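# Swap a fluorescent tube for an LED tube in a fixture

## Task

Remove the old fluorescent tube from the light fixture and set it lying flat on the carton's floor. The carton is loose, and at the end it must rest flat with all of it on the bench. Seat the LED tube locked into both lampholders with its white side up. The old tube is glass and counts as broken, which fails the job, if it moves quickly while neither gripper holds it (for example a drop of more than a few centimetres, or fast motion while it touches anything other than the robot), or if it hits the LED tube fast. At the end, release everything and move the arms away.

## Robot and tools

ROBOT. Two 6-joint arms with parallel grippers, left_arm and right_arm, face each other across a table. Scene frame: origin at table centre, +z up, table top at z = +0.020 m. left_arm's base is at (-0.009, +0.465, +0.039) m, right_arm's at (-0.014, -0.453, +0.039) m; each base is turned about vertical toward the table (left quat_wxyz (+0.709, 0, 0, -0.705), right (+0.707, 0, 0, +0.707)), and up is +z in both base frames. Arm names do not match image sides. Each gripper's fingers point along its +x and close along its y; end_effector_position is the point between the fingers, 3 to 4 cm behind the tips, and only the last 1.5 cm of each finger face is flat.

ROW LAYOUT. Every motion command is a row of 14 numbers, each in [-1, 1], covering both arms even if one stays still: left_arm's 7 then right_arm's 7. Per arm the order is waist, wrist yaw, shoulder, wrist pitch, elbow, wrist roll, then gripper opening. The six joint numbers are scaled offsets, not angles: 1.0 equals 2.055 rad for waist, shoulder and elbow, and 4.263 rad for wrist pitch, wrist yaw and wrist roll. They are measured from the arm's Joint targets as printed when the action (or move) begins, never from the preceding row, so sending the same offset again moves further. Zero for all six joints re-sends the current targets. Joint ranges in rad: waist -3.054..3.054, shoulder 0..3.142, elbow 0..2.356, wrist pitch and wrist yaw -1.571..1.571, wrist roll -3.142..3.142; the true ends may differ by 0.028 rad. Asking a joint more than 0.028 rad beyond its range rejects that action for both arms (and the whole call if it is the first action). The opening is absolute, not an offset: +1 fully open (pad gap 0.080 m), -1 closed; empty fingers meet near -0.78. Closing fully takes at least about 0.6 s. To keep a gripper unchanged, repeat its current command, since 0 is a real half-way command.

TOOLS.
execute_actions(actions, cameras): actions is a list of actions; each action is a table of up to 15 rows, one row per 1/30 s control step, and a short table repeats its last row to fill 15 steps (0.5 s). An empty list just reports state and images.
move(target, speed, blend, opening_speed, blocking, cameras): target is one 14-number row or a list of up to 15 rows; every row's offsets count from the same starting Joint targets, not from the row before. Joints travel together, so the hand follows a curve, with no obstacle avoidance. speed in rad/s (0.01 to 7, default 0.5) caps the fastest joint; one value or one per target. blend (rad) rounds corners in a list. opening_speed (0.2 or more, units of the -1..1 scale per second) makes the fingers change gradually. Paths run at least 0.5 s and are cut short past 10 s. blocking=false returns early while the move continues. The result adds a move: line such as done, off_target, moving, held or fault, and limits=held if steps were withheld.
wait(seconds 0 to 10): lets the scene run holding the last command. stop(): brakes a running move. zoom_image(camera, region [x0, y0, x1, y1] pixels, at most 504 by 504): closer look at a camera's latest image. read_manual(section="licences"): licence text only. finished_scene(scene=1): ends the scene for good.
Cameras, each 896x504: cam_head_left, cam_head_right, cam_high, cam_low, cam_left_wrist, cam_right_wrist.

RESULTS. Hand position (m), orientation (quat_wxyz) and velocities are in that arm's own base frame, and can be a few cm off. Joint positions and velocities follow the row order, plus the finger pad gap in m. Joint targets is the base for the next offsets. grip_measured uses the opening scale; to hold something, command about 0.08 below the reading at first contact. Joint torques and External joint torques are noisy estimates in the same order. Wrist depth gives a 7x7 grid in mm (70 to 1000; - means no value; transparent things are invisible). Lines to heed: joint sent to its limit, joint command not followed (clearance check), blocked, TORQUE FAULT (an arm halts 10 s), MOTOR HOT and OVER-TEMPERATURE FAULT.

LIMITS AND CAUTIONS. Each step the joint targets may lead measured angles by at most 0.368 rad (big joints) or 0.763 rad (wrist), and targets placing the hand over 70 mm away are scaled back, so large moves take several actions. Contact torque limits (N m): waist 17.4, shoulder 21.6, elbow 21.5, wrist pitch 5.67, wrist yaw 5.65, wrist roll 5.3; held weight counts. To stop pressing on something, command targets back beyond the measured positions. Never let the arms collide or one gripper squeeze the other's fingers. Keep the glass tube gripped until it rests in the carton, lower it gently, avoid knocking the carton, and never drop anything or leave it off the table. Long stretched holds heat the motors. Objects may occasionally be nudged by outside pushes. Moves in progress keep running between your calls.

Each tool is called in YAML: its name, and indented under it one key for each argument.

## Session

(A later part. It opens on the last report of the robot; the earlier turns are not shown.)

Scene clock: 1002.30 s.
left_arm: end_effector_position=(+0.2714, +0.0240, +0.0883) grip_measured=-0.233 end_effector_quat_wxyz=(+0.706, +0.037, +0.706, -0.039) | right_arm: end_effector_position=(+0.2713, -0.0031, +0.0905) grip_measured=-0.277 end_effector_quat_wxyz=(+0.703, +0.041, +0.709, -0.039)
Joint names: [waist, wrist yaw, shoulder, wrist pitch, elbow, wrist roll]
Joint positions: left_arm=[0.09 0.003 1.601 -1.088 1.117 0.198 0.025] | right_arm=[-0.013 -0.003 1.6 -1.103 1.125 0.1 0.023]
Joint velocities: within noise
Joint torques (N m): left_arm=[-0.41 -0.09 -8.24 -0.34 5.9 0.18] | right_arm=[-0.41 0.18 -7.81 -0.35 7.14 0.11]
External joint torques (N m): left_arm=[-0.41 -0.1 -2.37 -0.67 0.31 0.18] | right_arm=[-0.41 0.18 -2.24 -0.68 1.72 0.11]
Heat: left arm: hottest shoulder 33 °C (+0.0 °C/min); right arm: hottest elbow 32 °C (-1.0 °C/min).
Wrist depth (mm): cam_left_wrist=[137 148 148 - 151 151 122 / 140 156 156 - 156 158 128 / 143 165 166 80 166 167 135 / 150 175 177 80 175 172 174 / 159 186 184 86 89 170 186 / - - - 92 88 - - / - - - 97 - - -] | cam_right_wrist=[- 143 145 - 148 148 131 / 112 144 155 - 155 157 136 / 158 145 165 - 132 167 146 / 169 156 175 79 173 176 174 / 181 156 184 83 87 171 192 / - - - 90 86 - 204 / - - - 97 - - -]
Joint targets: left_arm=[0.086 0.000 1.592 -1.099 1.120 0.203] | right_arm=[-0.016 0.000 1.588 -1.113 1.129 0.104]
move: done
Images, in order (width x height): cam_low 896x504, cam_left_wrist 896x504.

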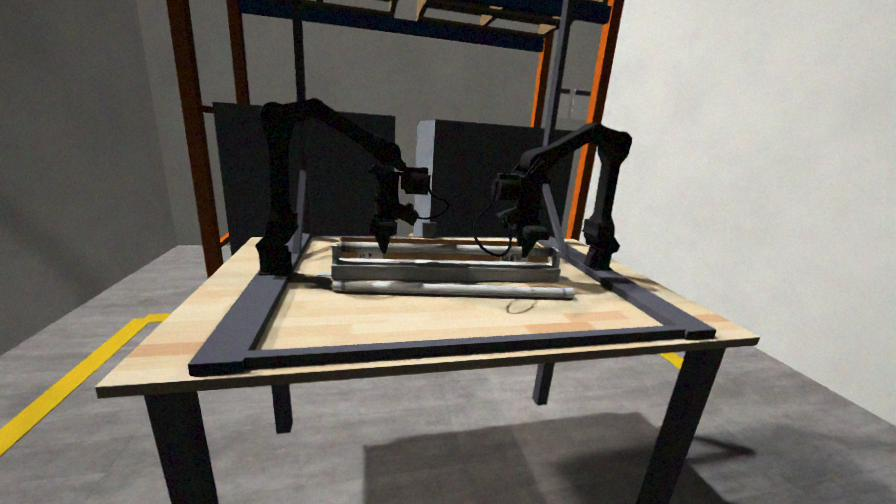

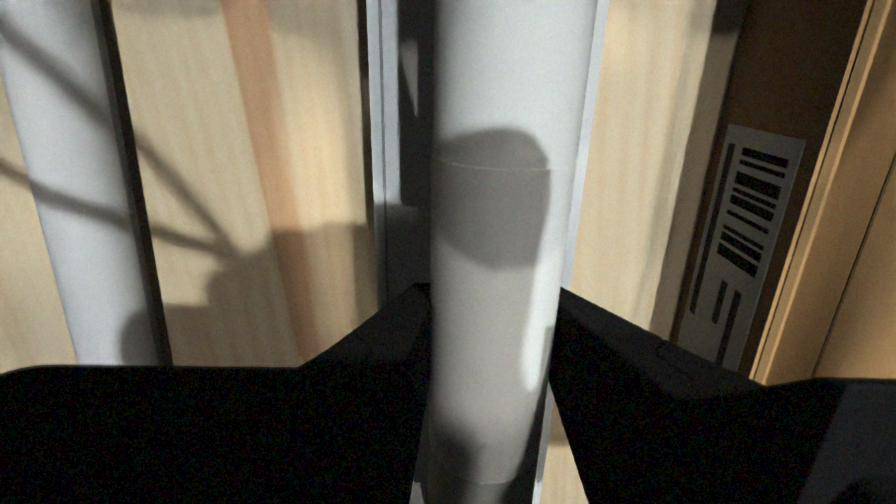

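move:
  target: [0, 0, -0.0084, -0.0282, 0.0500, 0, -0.4, 0, 0, -0.0083, -0.0281, 0.0501, 0, -0.4]
  speed: 0.1

Scene clock: 1011.63 s.
left_arm: end_effector_position=(+0.2712, +0.0240, +0.1169) grip_measured=-0.233 end_effector_quat_wxyz=(+0.703, +0.037, +0.709, -0.040) | right_arm: end_effector_position=(+0.2708, -0.0031, +0.1193) grip_measured=-0.277 end_effector_quat_wxyz=(+0.701, +0.041, +0.711, -0.039)
Joint names: [waist, wrist yaw, shoulder, wrist pitch, elbow, wrist roll]
Joint positions: left_arm=[0.09 0.002 1.586 -1.21 1.217 0.198 0.025] | right_arm=[-0.013 -0.003 1.584 -1.225 1.224 0.1 0.023]
Joint velocities: within noise
Joint torques (N m): left_arm=[-0.41 -0.07 -8.51 -0.21 6.15 0.18] | right_arm=[-0.18 0.13 -7.85 -0.21 7.59 0.11]
External joint torques (N m): left_arm=[-0.38 -0.08 -2.7 -0.54 0.48 0.18] | right_arm=[-0.2 0.13 -2.31 -0.53 2.1 0.11]
Heat: left arm: hottest shoulder 34 °C (+2.0 °C/min); right arm: hottest elbow 33 °C (+0.0 °C/min).
Wrist depth (mm): cam_left_wrist=[151 171 174 - 177 173 171 / 159 181 184 - 185 173 183 / 190 189 195 - 196 172 195 / 204 204 207 80 207 198 208 / 220 205 219 86 89 216 223 / - - - 92 89 - - / - - - 98 - - -] | cam_right_wrist=[165 155 173 - 174 172 171 / 176 169 183 - 184 182 183 / 187 169 194 - 194 191 197 / 200 185 206 79 206 194 211 / 215 211 205 83 87 207 227 / 226 - - 90 86 - 242 / - - - 97 - - -]
Joint targets: left_arm=[0.086 0.000 1.574 -1.219 1.223 0.203] | right_arm=[-0.016 0.000 1.571 -1.232 1.232 0.104]
move: done

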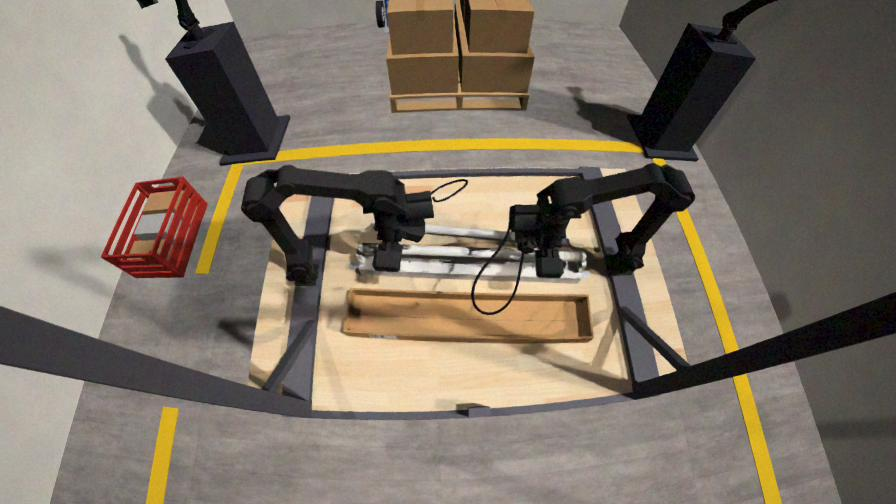

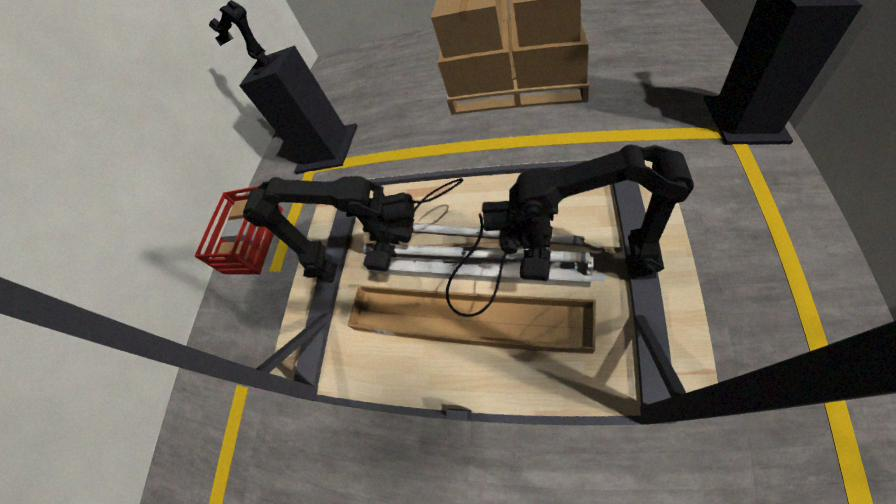

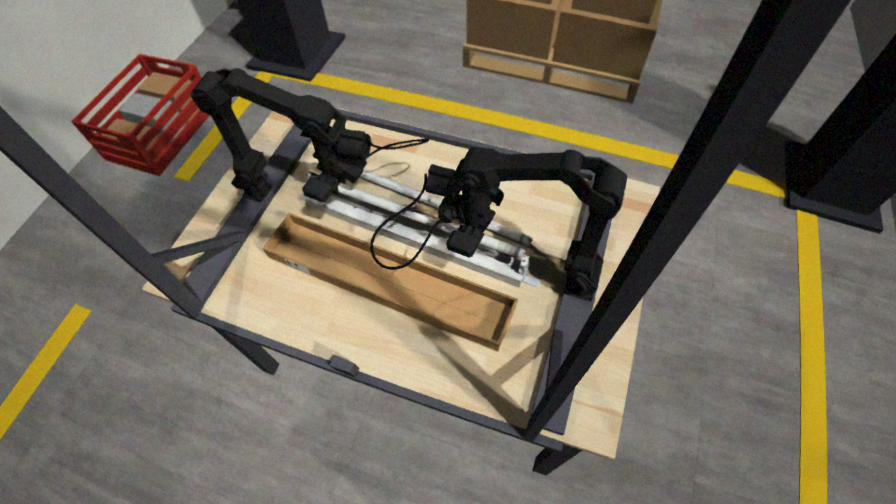

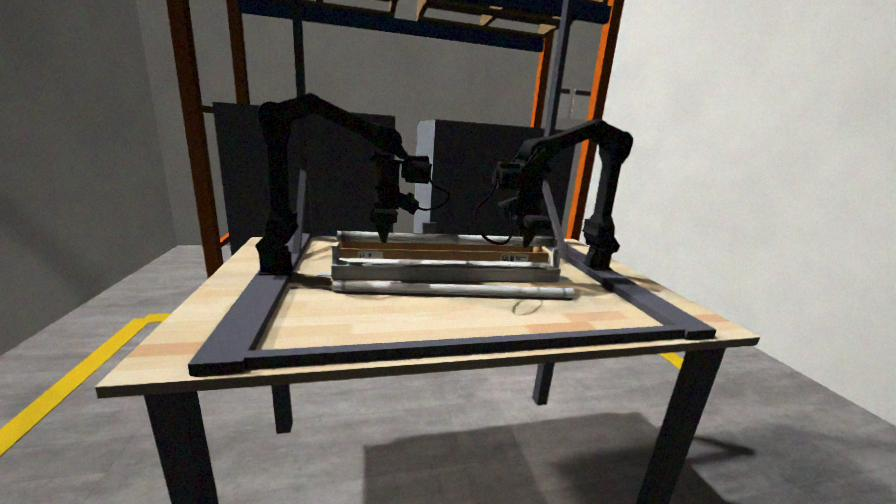

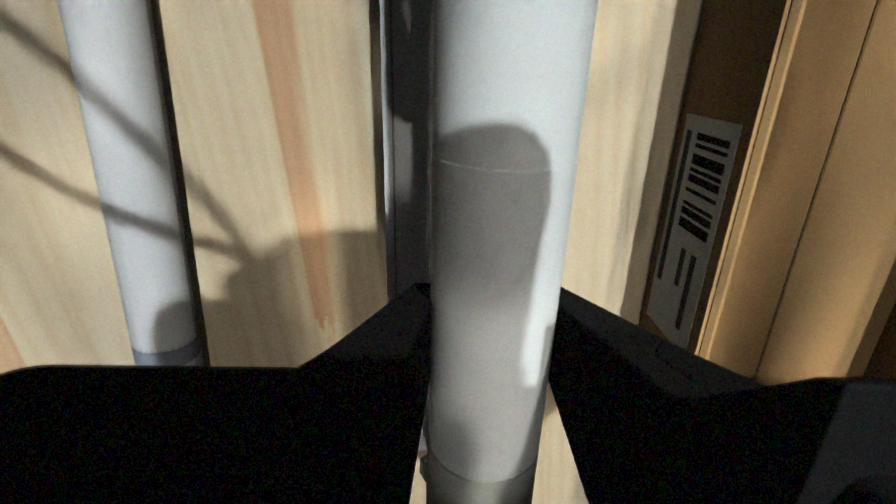

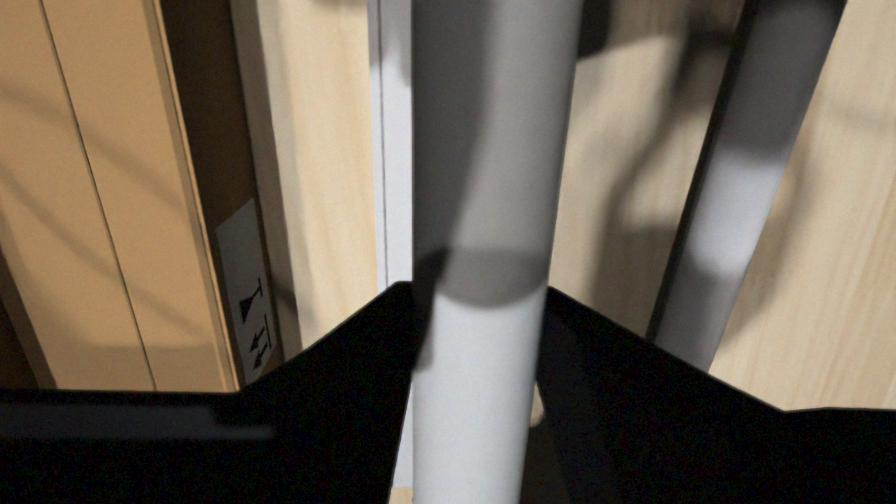

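move:
  target:
    - [0,0,-0.0020,-0.0177,0.0348,0,-0.4,0,0,-0.0019,-0.0177,0.0349,0,-0.4]
    - [-0.0700,0,-0.0030,-0.0177,0.0338,-0.0337,-0.4,0.0721,0,0.0027,-0.0177,0.0395,0.0348,-0.4]
    - [-0.1385,0,0.0063,-0.0178,0.0432,-0.0668,-0.4,0.1416,0,0.0180,-0.0179,0.0552,0.0683,-0.4]
    - [-0.2033,0,0.0252,-0.0182,0.0629,-0.0980,-0.4,0.2056,0,0.0432,-0.0187,0.0820,0.0991,-0.4]
    - [-0.2628,0,0.0530,-0.0194,0.0933,-0.1267,-0.4,0.2629,0,0.0770,-0.0208,0.1201,0.1267,-0.4]
  speed: 0.25
  blend: 0.03

Scene clock: 1090.37 s.
left_arm: end_effector_position=(+0.2708, -0.1307, +0.1417) grip_measured=-0.233 end_effector_quat_wxyz=(+0.709, +0.040, +0.703, -0.042) | right_arm: end_effector_position=(+0.2708, +0.1555, +0.1441) grip_measured=-0.277 end_effector_quat_wxyz=(+0.707, +0.043, +0.705, -0.040)
Joint names: [waist, wrist yaw, shoulder, wrist pitch, elbow, wrist roll]
Joint positions: left_arm=[-0.449 0 1.672 -1.297 1.407 -0.333 0.025] | right_arm=[0.521 -0.001 1.719 -1.316 1.47 0.639 0.023]
Joint velocities: within noise
Joint torques (N m): left_arm=[-0.49 -0.04 -6.32 0.01 6.62 -0.15] | right_arm=[0.24 0.15 -6.42 -0.03 7.85 0.21]
External joint torques (N m): left_arm=[-0.43 -0.02 0.18 -0.35 0.9 -0.15] | right_arm=[0.24 0.12 0.18 -0.35 2.34 0.21]
Heat: left arm: hottest shoulder 36 °C (+1.0 °C/min); right arm: hottest shoulder 38 °C (+3.0 °C/min).
Wrist depth (mm): cam_left_wrist=[162 194 190 - 168 199 200 / 171 203 200 - 168 211 211 / 183 212 212 - 177 224 225 / 192 212 228 80 188 238 238 / 207 213 243 86 89 254 256 / - - - 92 88 - - / - - - 98 - - -] | cam_right_wrist=[191 193 166 - 189 193 167 / 203 203 200 - 199 207 176 / 214 216 215 - 189 217 185 / 229 230 229 79 209 226 197 / 245 245 240 83 86 241 213 / 258 - - 89 86 - 228 / - - - 97 - - -]
Joint targets: left_arm=[-0.454 0.000 1.683 -1.302 1.415 -0.337] | right_arm=[0.524 0.000 1.729 -1.321 1.479 0.644]
move: done

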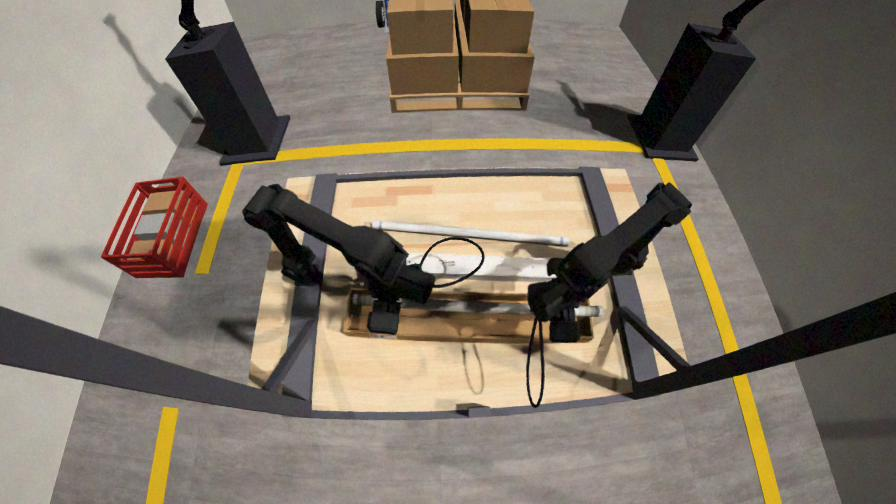

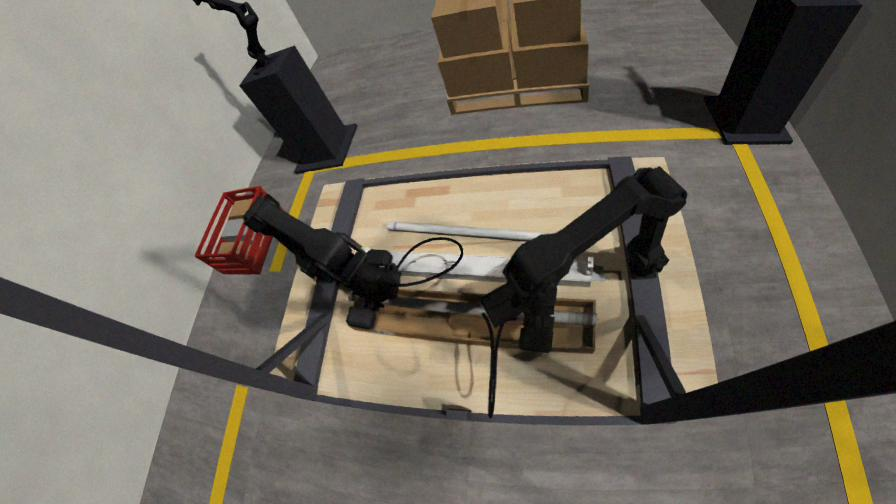

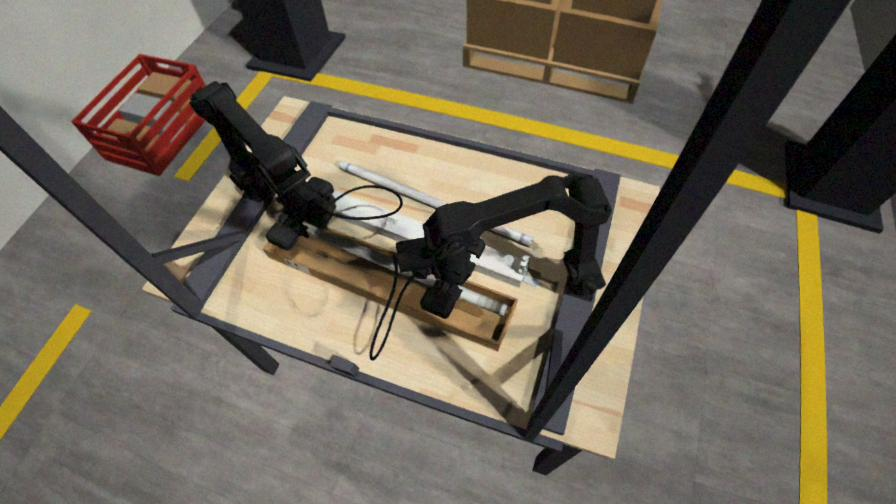

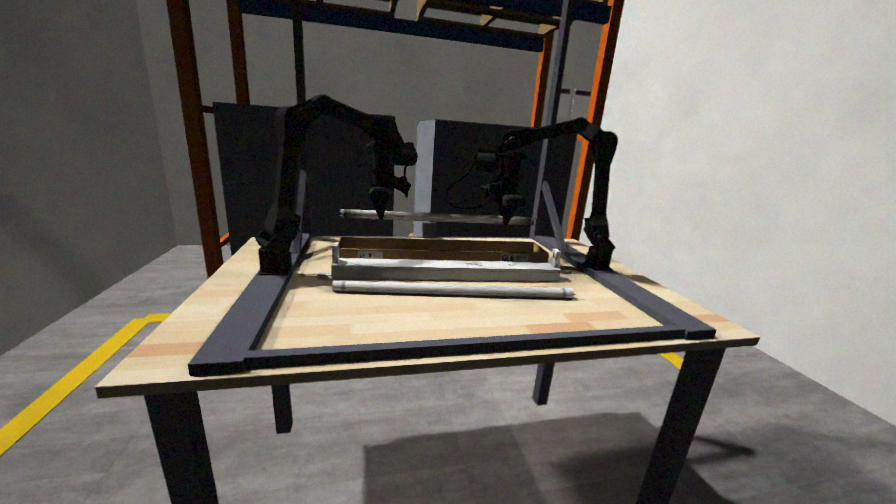

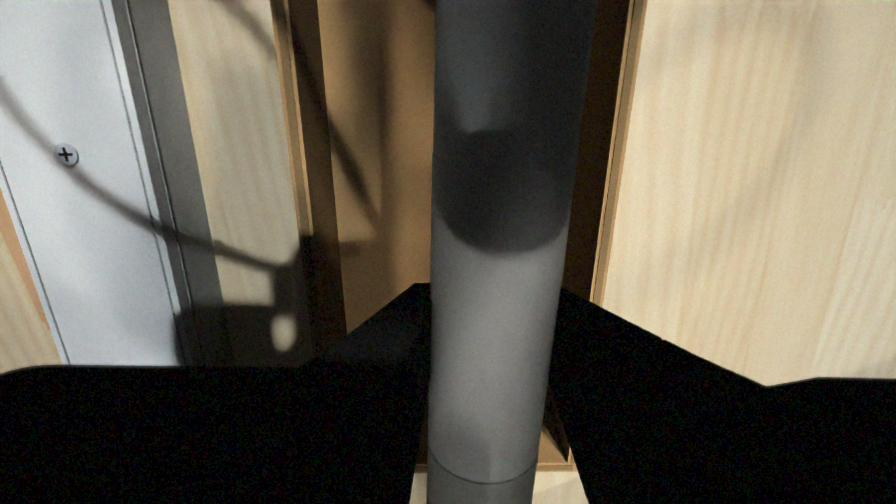

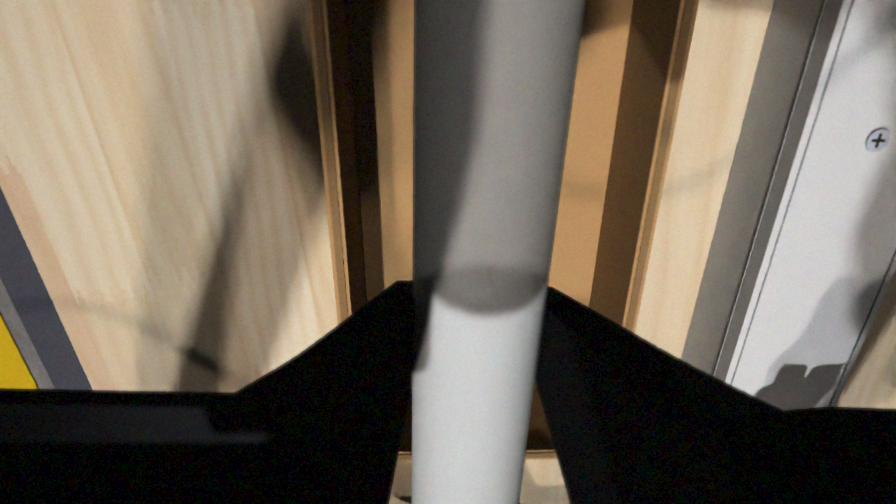

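zoom_image:
  camera: "cam_low"
  region: [320, 190, 600, 310]

zoom_image:
  camera: "cam_head_left"
  region: [330, 260, 620, 360]

zoom_image:
  camera: "cam_high"
  region: [250, 190, 540, 360]

Scaled by 1.800 from the camera's 896x504 image, which has a finer 1280x720 frame.

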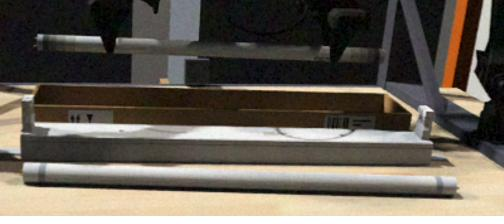

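Scaled by 1.738 from the camera's 896x504 image, which has a finer 1280x720 frame.

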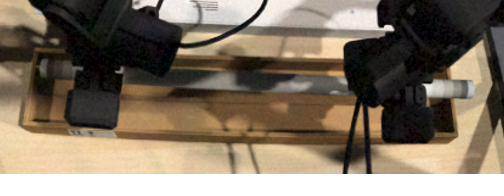

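Scaled by 1.738 from the camera's 896x504 image, which has a finer 1280x720 frame.

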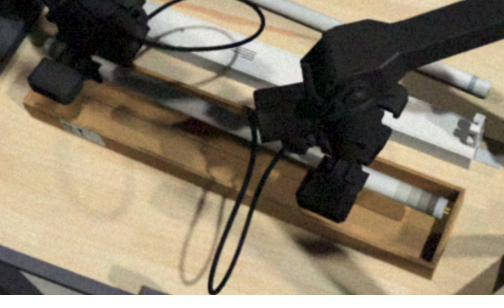

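zoom_image:
  camera: "cam_low"
  region: [325, 195, 405, 275]

zoom_image:
  camera: "cam_low"
  region: [490, 195, 570, 275]

zoom_image:
  camera: "cam_head_left"
  region: [560, 280, 620, 350]

zoom_image:
  camera: "cam_head_left"
  region: [335, 270, 395, 350]

Scaled by 6.300 from the camera's 896x504 image, which has a finer 1280x720 frame.

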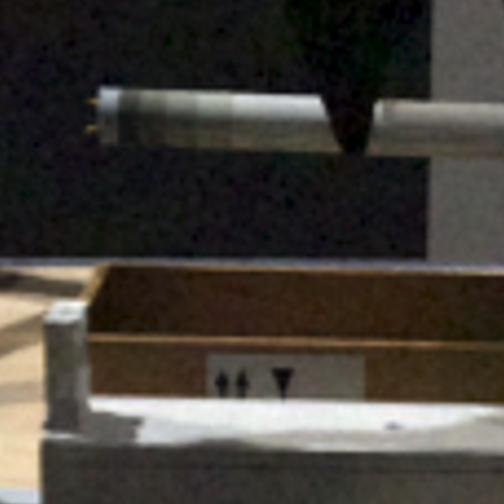

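Scaled by 6.300 from the camera's 896x504 image, which has a finer 1280x720 frame.

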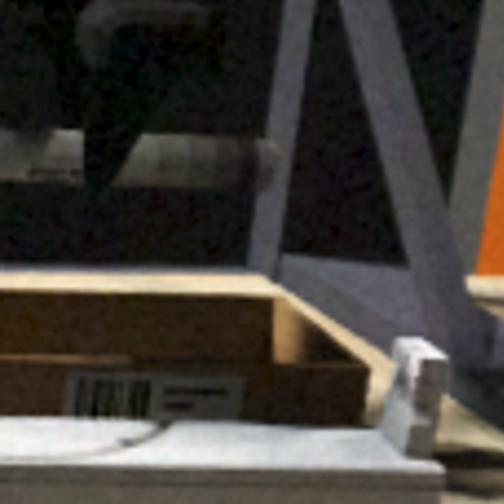

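Scaled by 7.200 from the camera's 896x504 image, which has a finer 1280x720 frame.

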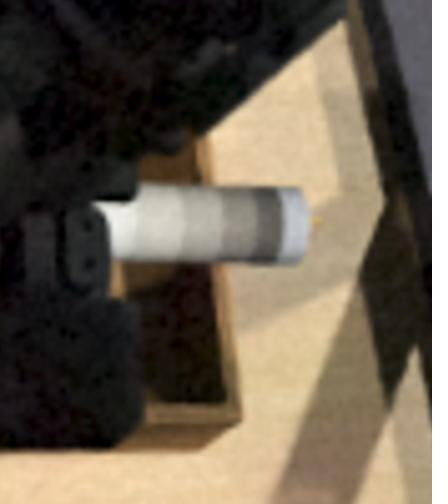

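Scaled by 6.300 from the camera's 896x504 image, which has a finer 1280x720 frame.

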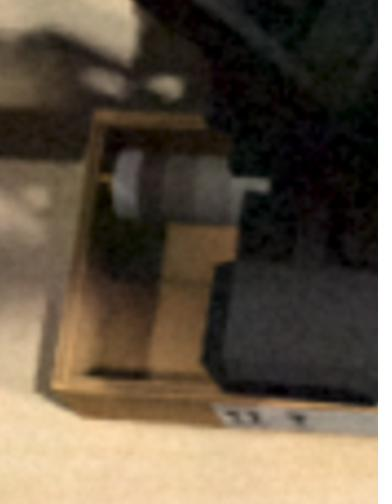

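move:
  target: [-0.0088,0,-0.0215,0.0309,-0.0855,-0.0127,-0.4,-0.0322,0,0.0144,0.0289,-0.0454,-0.0240,-0.4]
  speed: 0.12

zoom_image:
  camera: "cam_low"
  region: [325, 195, 405, 275]

zoom_image:
  camera: "cam_low"
  region: [490, 195, 570, 275]

zoom_image:
  camera: "cam_head_left"
  region: [560, 280, 620, 350]

zoom_image:
  camera: "cam_head_left"
  region: [335, 270, 395, 350]

Scene clock: 1226.30 s.
left_arm: end_effector_position=(+0.2575, -0.1306, +0.1075) grip_measured=-0.233 end_effector_quat_wxyz=(+0.705, +0.030, +0.708, -0.028) | right_arm: end_effector_position=(+0.2853, +0.1428, +0.1144) grip_measured=-0.277 end_effector_quat_wxyz=(+0.708, +0.030, +0.705, -0.028)
Joint names: [waist, wrist yaw, shoulder, wrist pitch, elbow, wrist roll]
Joint positions: left_arm=[-0.469 0 1.651 -1.173 1.247 -0.387 0.025] | right_arm=[0.464 -0.001 1.751 -1.203 1.389 0.546 0.023]
Joint velocities: within noise
Joint torques (N m): left_arm=[-0.38 -0.03 -9.05 0.49 4.69 -0.16] | right_arm=[-0.44 0.12 -6.95 0.6 6.3 -0.09]
External joint torques (N m): left_arm=[-0.33 -0.02 -2.83 0.16 -0.91 -0.16] | right_arm=[-0.46 0.09 -0.12 0.27 0.78 -0.08]
Heat: left arm: hottest shoulder 34 °C (+0.0 °C/min); right arm: hottest shoulder 37 °C (+0.0 °C/min).
Wrist depth (mm): cam_left_wrist=[151 166 159 - 157 166 167 / 153 173 166 - 153 175 177 / 154 186 178 - 151 188 188 / 159 198 190 80 149 200 201 / 168 206 172 86 88 214 216 / - - - 92 89 - - / - - - 98 - - -] | cam_right_wrist=[165 166 155 - 163 152 160 / 174 175 157 - 172 175 152 / 185 186 162 - 179 186 157 / 197 198 190 79 177 198 165 / 210 211 155 84 87 205 175 / 222 - - 89 85 - 186 / - - - 97 - - -]
Joint targets: left_arm=[-0.472 0.000 1.639 -1.170 1.239 -0.391] | right_arm=[0.458 0.000 1.758 -1.198 1.386 0.542]
move: done

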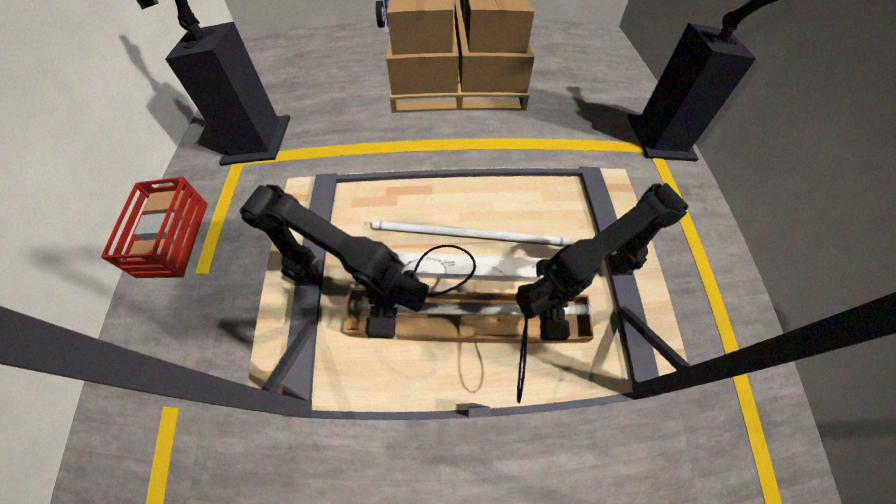

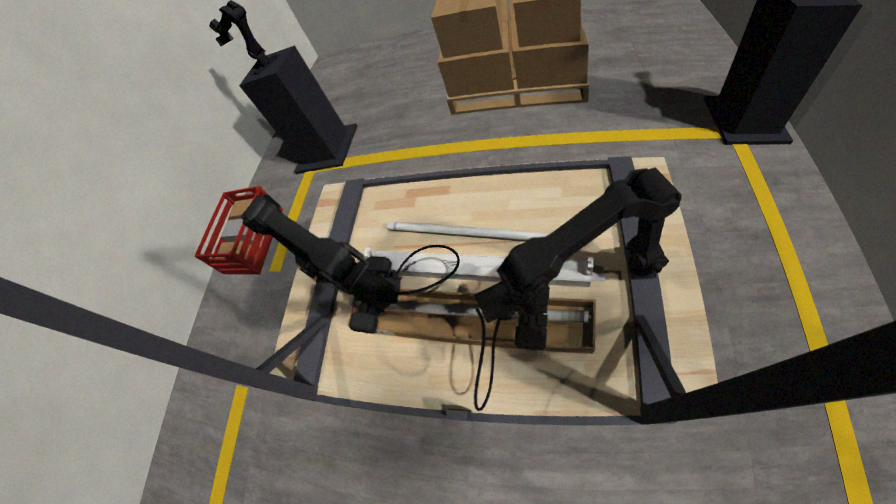

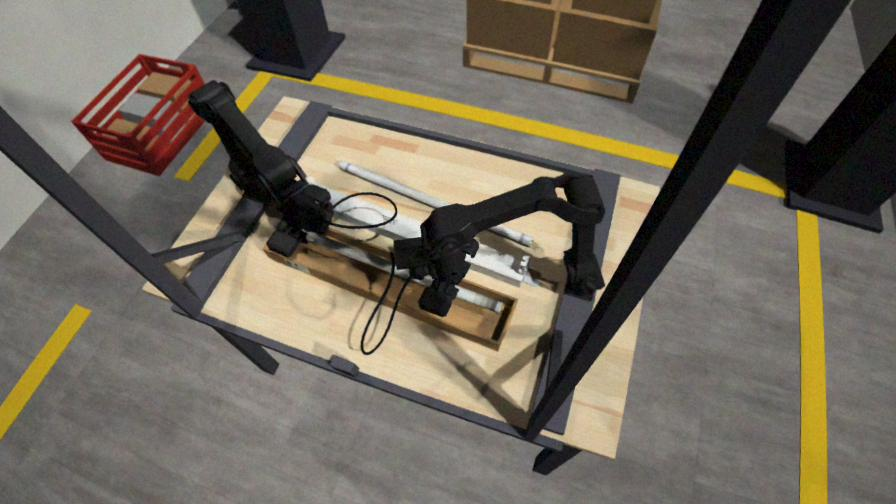

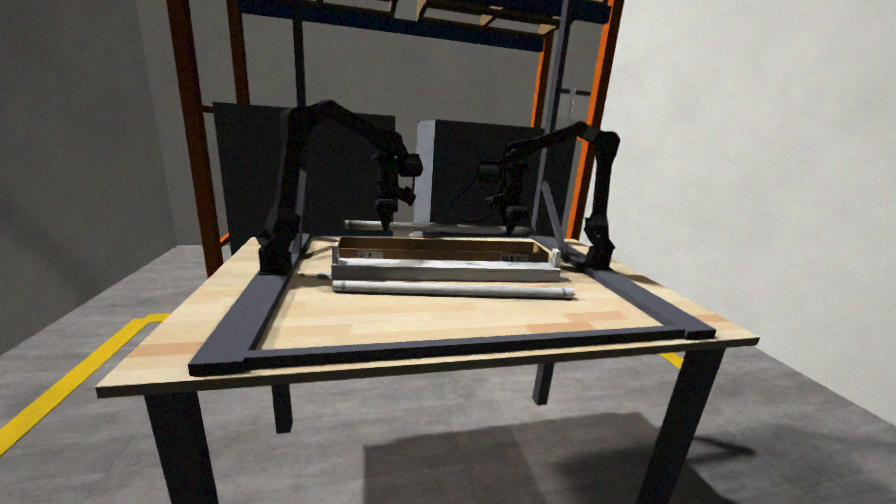

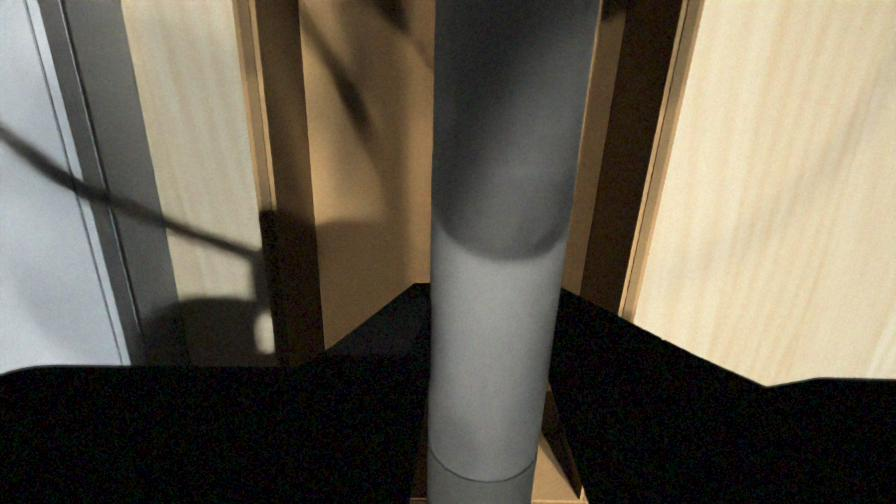

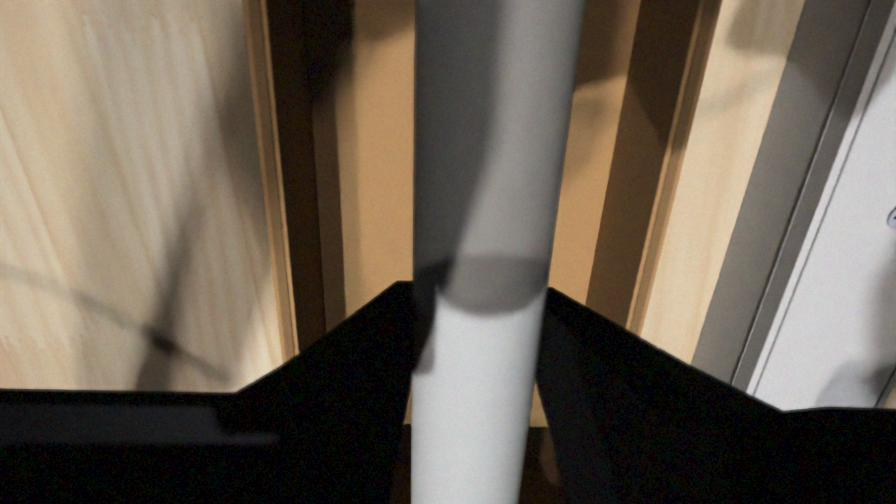

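Scaled by 6.300 from the camera's 896x504 image, which has a finer 1280x720 frame.

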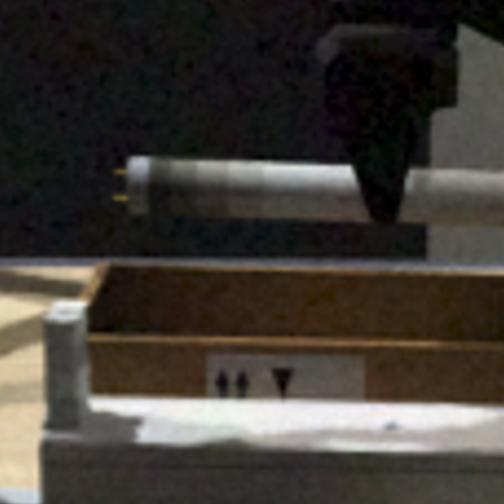

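Scaled by 6.300 from the camera's 896x504 image, which has a finer 1280x720 frame.

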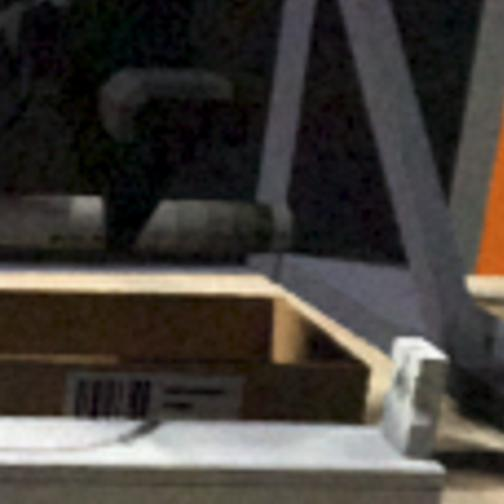

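Scaled by 7.200 from the camera's 896x504 image, which has a finer 1280x720 frame.

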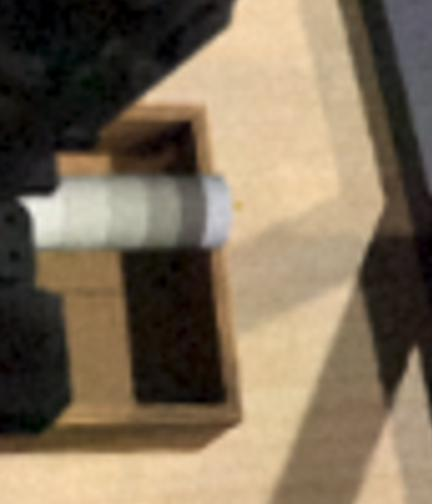

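Scaled by 6.300 from the camera's 896x504 image, which has a finer 1280x720 frame.

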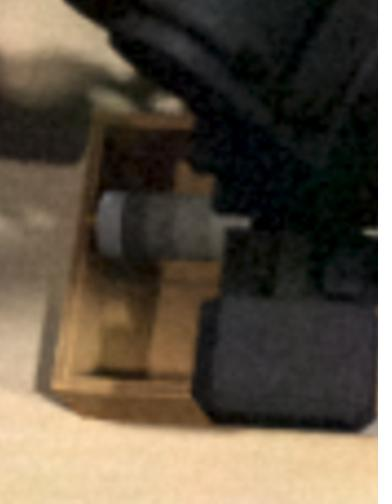

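move:
  target: [0.0068,0,-0.0010,0.0228,-0.0462,0.0054,-0.4,-0.0027,0,0.0151,0.0228,-0.0360,0.0007,-0.4]
  speed: 0.1
  cameras: ["cam_head_left","cam_low","cam_left_wrist","cam_right_wrist"]

zoom_image:
  camera: "cam_low"
  region: [325, 195, 405, 275]

zoom_image:
  camera: "cam_low"
  region: [490, 195, 570, 275]

zoom_image:
  camera: "cam_head_left"
  region: [560, 280, 620, 350]

zoom_image:
  camera: "cam_head_left"
  region: [335, 270, 395, 350]

Scene clock: 1280.80 s.
left_arm: end_effector_position=(+0.2545, -0.1269, +0.0844) grip_measured=-0.233 end_effector_quat_wxyz=(+0.706, +0.032, +0.707, -0.031) | right_arm: end_effector_position=(+0.2891, +0.1419, +0.0878) grip_measured=-0.277 end_effector_quat_wxyz=(+0.708, +0.033, +0.705, -0.030)
Joint names: [waist, wrist yaw, shoulder, wrist pitch, elbow, wrist roll]
Joint positions: left_arm=[-0.462 0 1.649 -1.075 1.152 -0.373 0.025] | right_arm=[0.456 -0.001 1.78 -1.103 1.317 0.545 0.023]
Joint velocities: within noise
Joint torques (N m): left_arm=[0.36 -0.03 -9.06 0.43 4.52 0.17] | right_arm=[-0.19 0.11 -6.89 0.44 5.79 -0.01]
External joint torques (N m): left_arm=[0.39 -0.02 -2.87 0.07 -1.08 0.17] | right_arm=[-0.18 0.08 0.07 0.1 0.33 -0.01]
Heat: left arm: hottest shoulder 40 °C (+6.0 °C/min); right arm: hottest shoulder 36 °C (-1.0 °C/min).
Wrist depth (mm): cam_left_wrist=[143 144 138 - 141 126 147 / 148 149 148 - 146 135 155 / 150 162 155 - 157 145 165 / 143 171 163 80 158 171 176 / 153 183 140 86 89 188 188 / - - - 92 89 - - / - - - 98 - - -] | cam_right_wrist=[141 113 136 - 139 118 144 / 149 146 143 - 146 126 150 / 158 157 150 - 154 146 149 / 168 167 160 79 162 170 149 / 180 181 131 84 87 181 148 / - - - 90 86 - 155 / - - - 97 - - -]
Joint targets: left_arm=[-0.458 0.000 1.637 -1.073 1.144 -0.368] | right_arm=[0.452 0.000 1.789 -1.101 1.312 0.545]
move: done
Images, in order (width x height): cam_head_left 896x504, cam_low 896x504, cam_left_wrist 896x504, cam_right_wrist 896x504.

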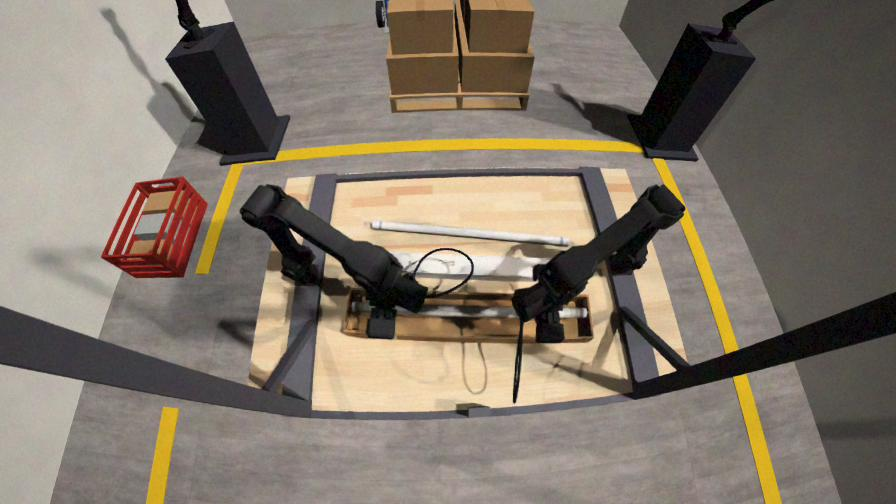

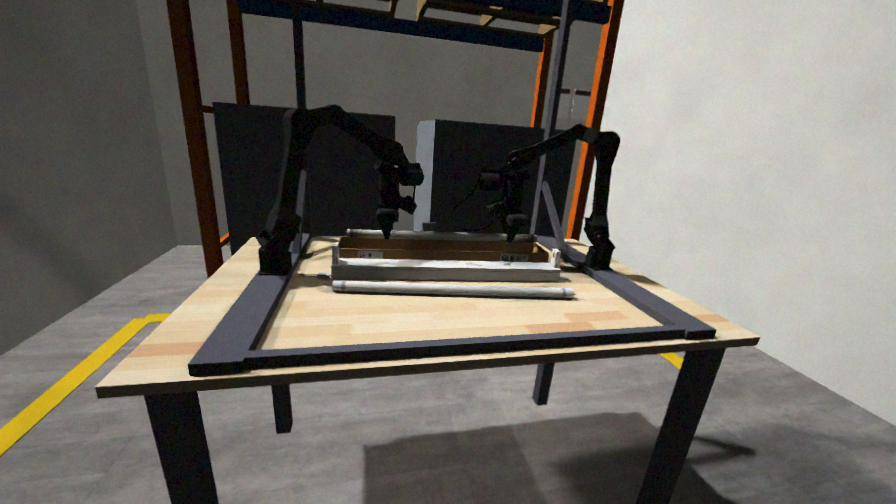

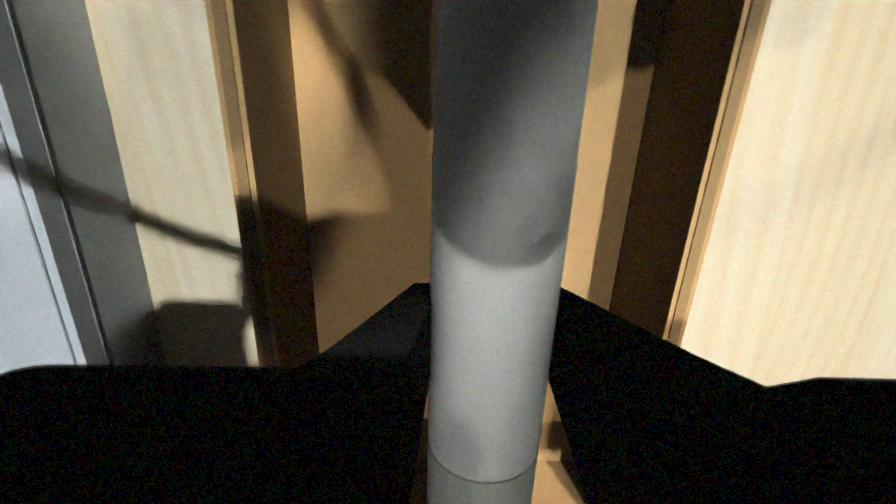

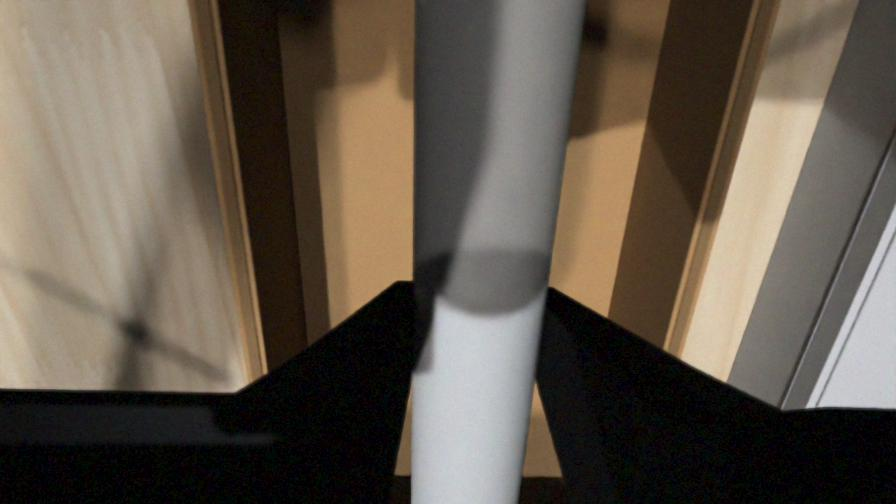

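Scaled by 6.300 from the camera's 896x504 image, which has a finer 1280x720 frame.

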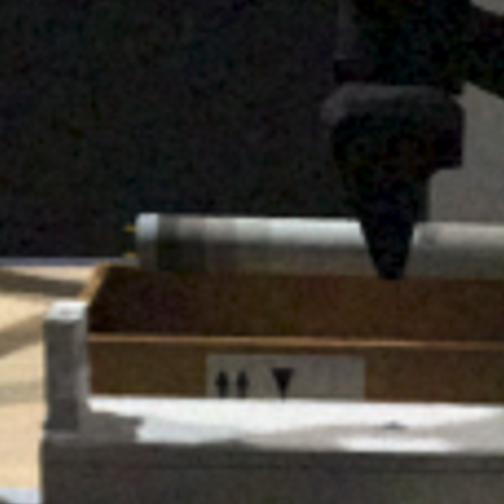

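Scaled by 6.300 from the camera's 896x504 image, which has a finer 1280x720 frame.

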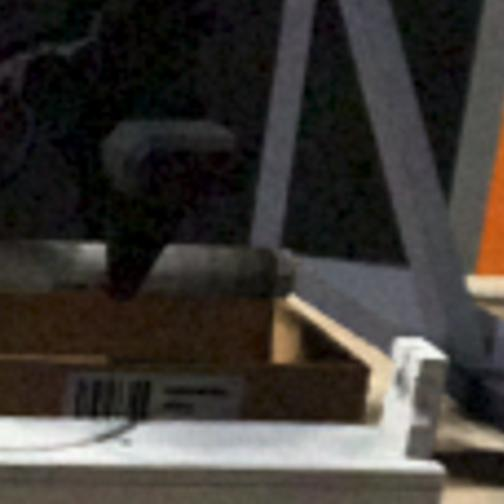

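Scaled by 7.200 from the camera's 896x504 image, which has a finer 1280x720 frame.

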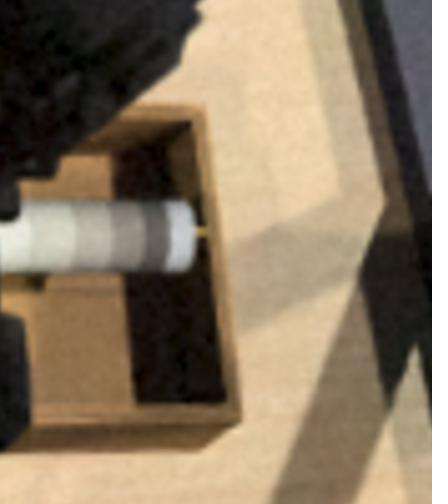

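Scaled by 6.300 from the camera's 896x504 image, which has a finer 1280x720 frame.

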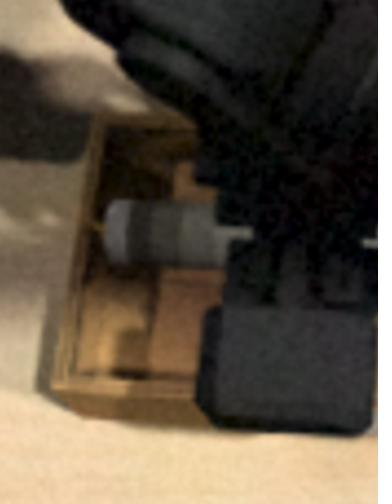

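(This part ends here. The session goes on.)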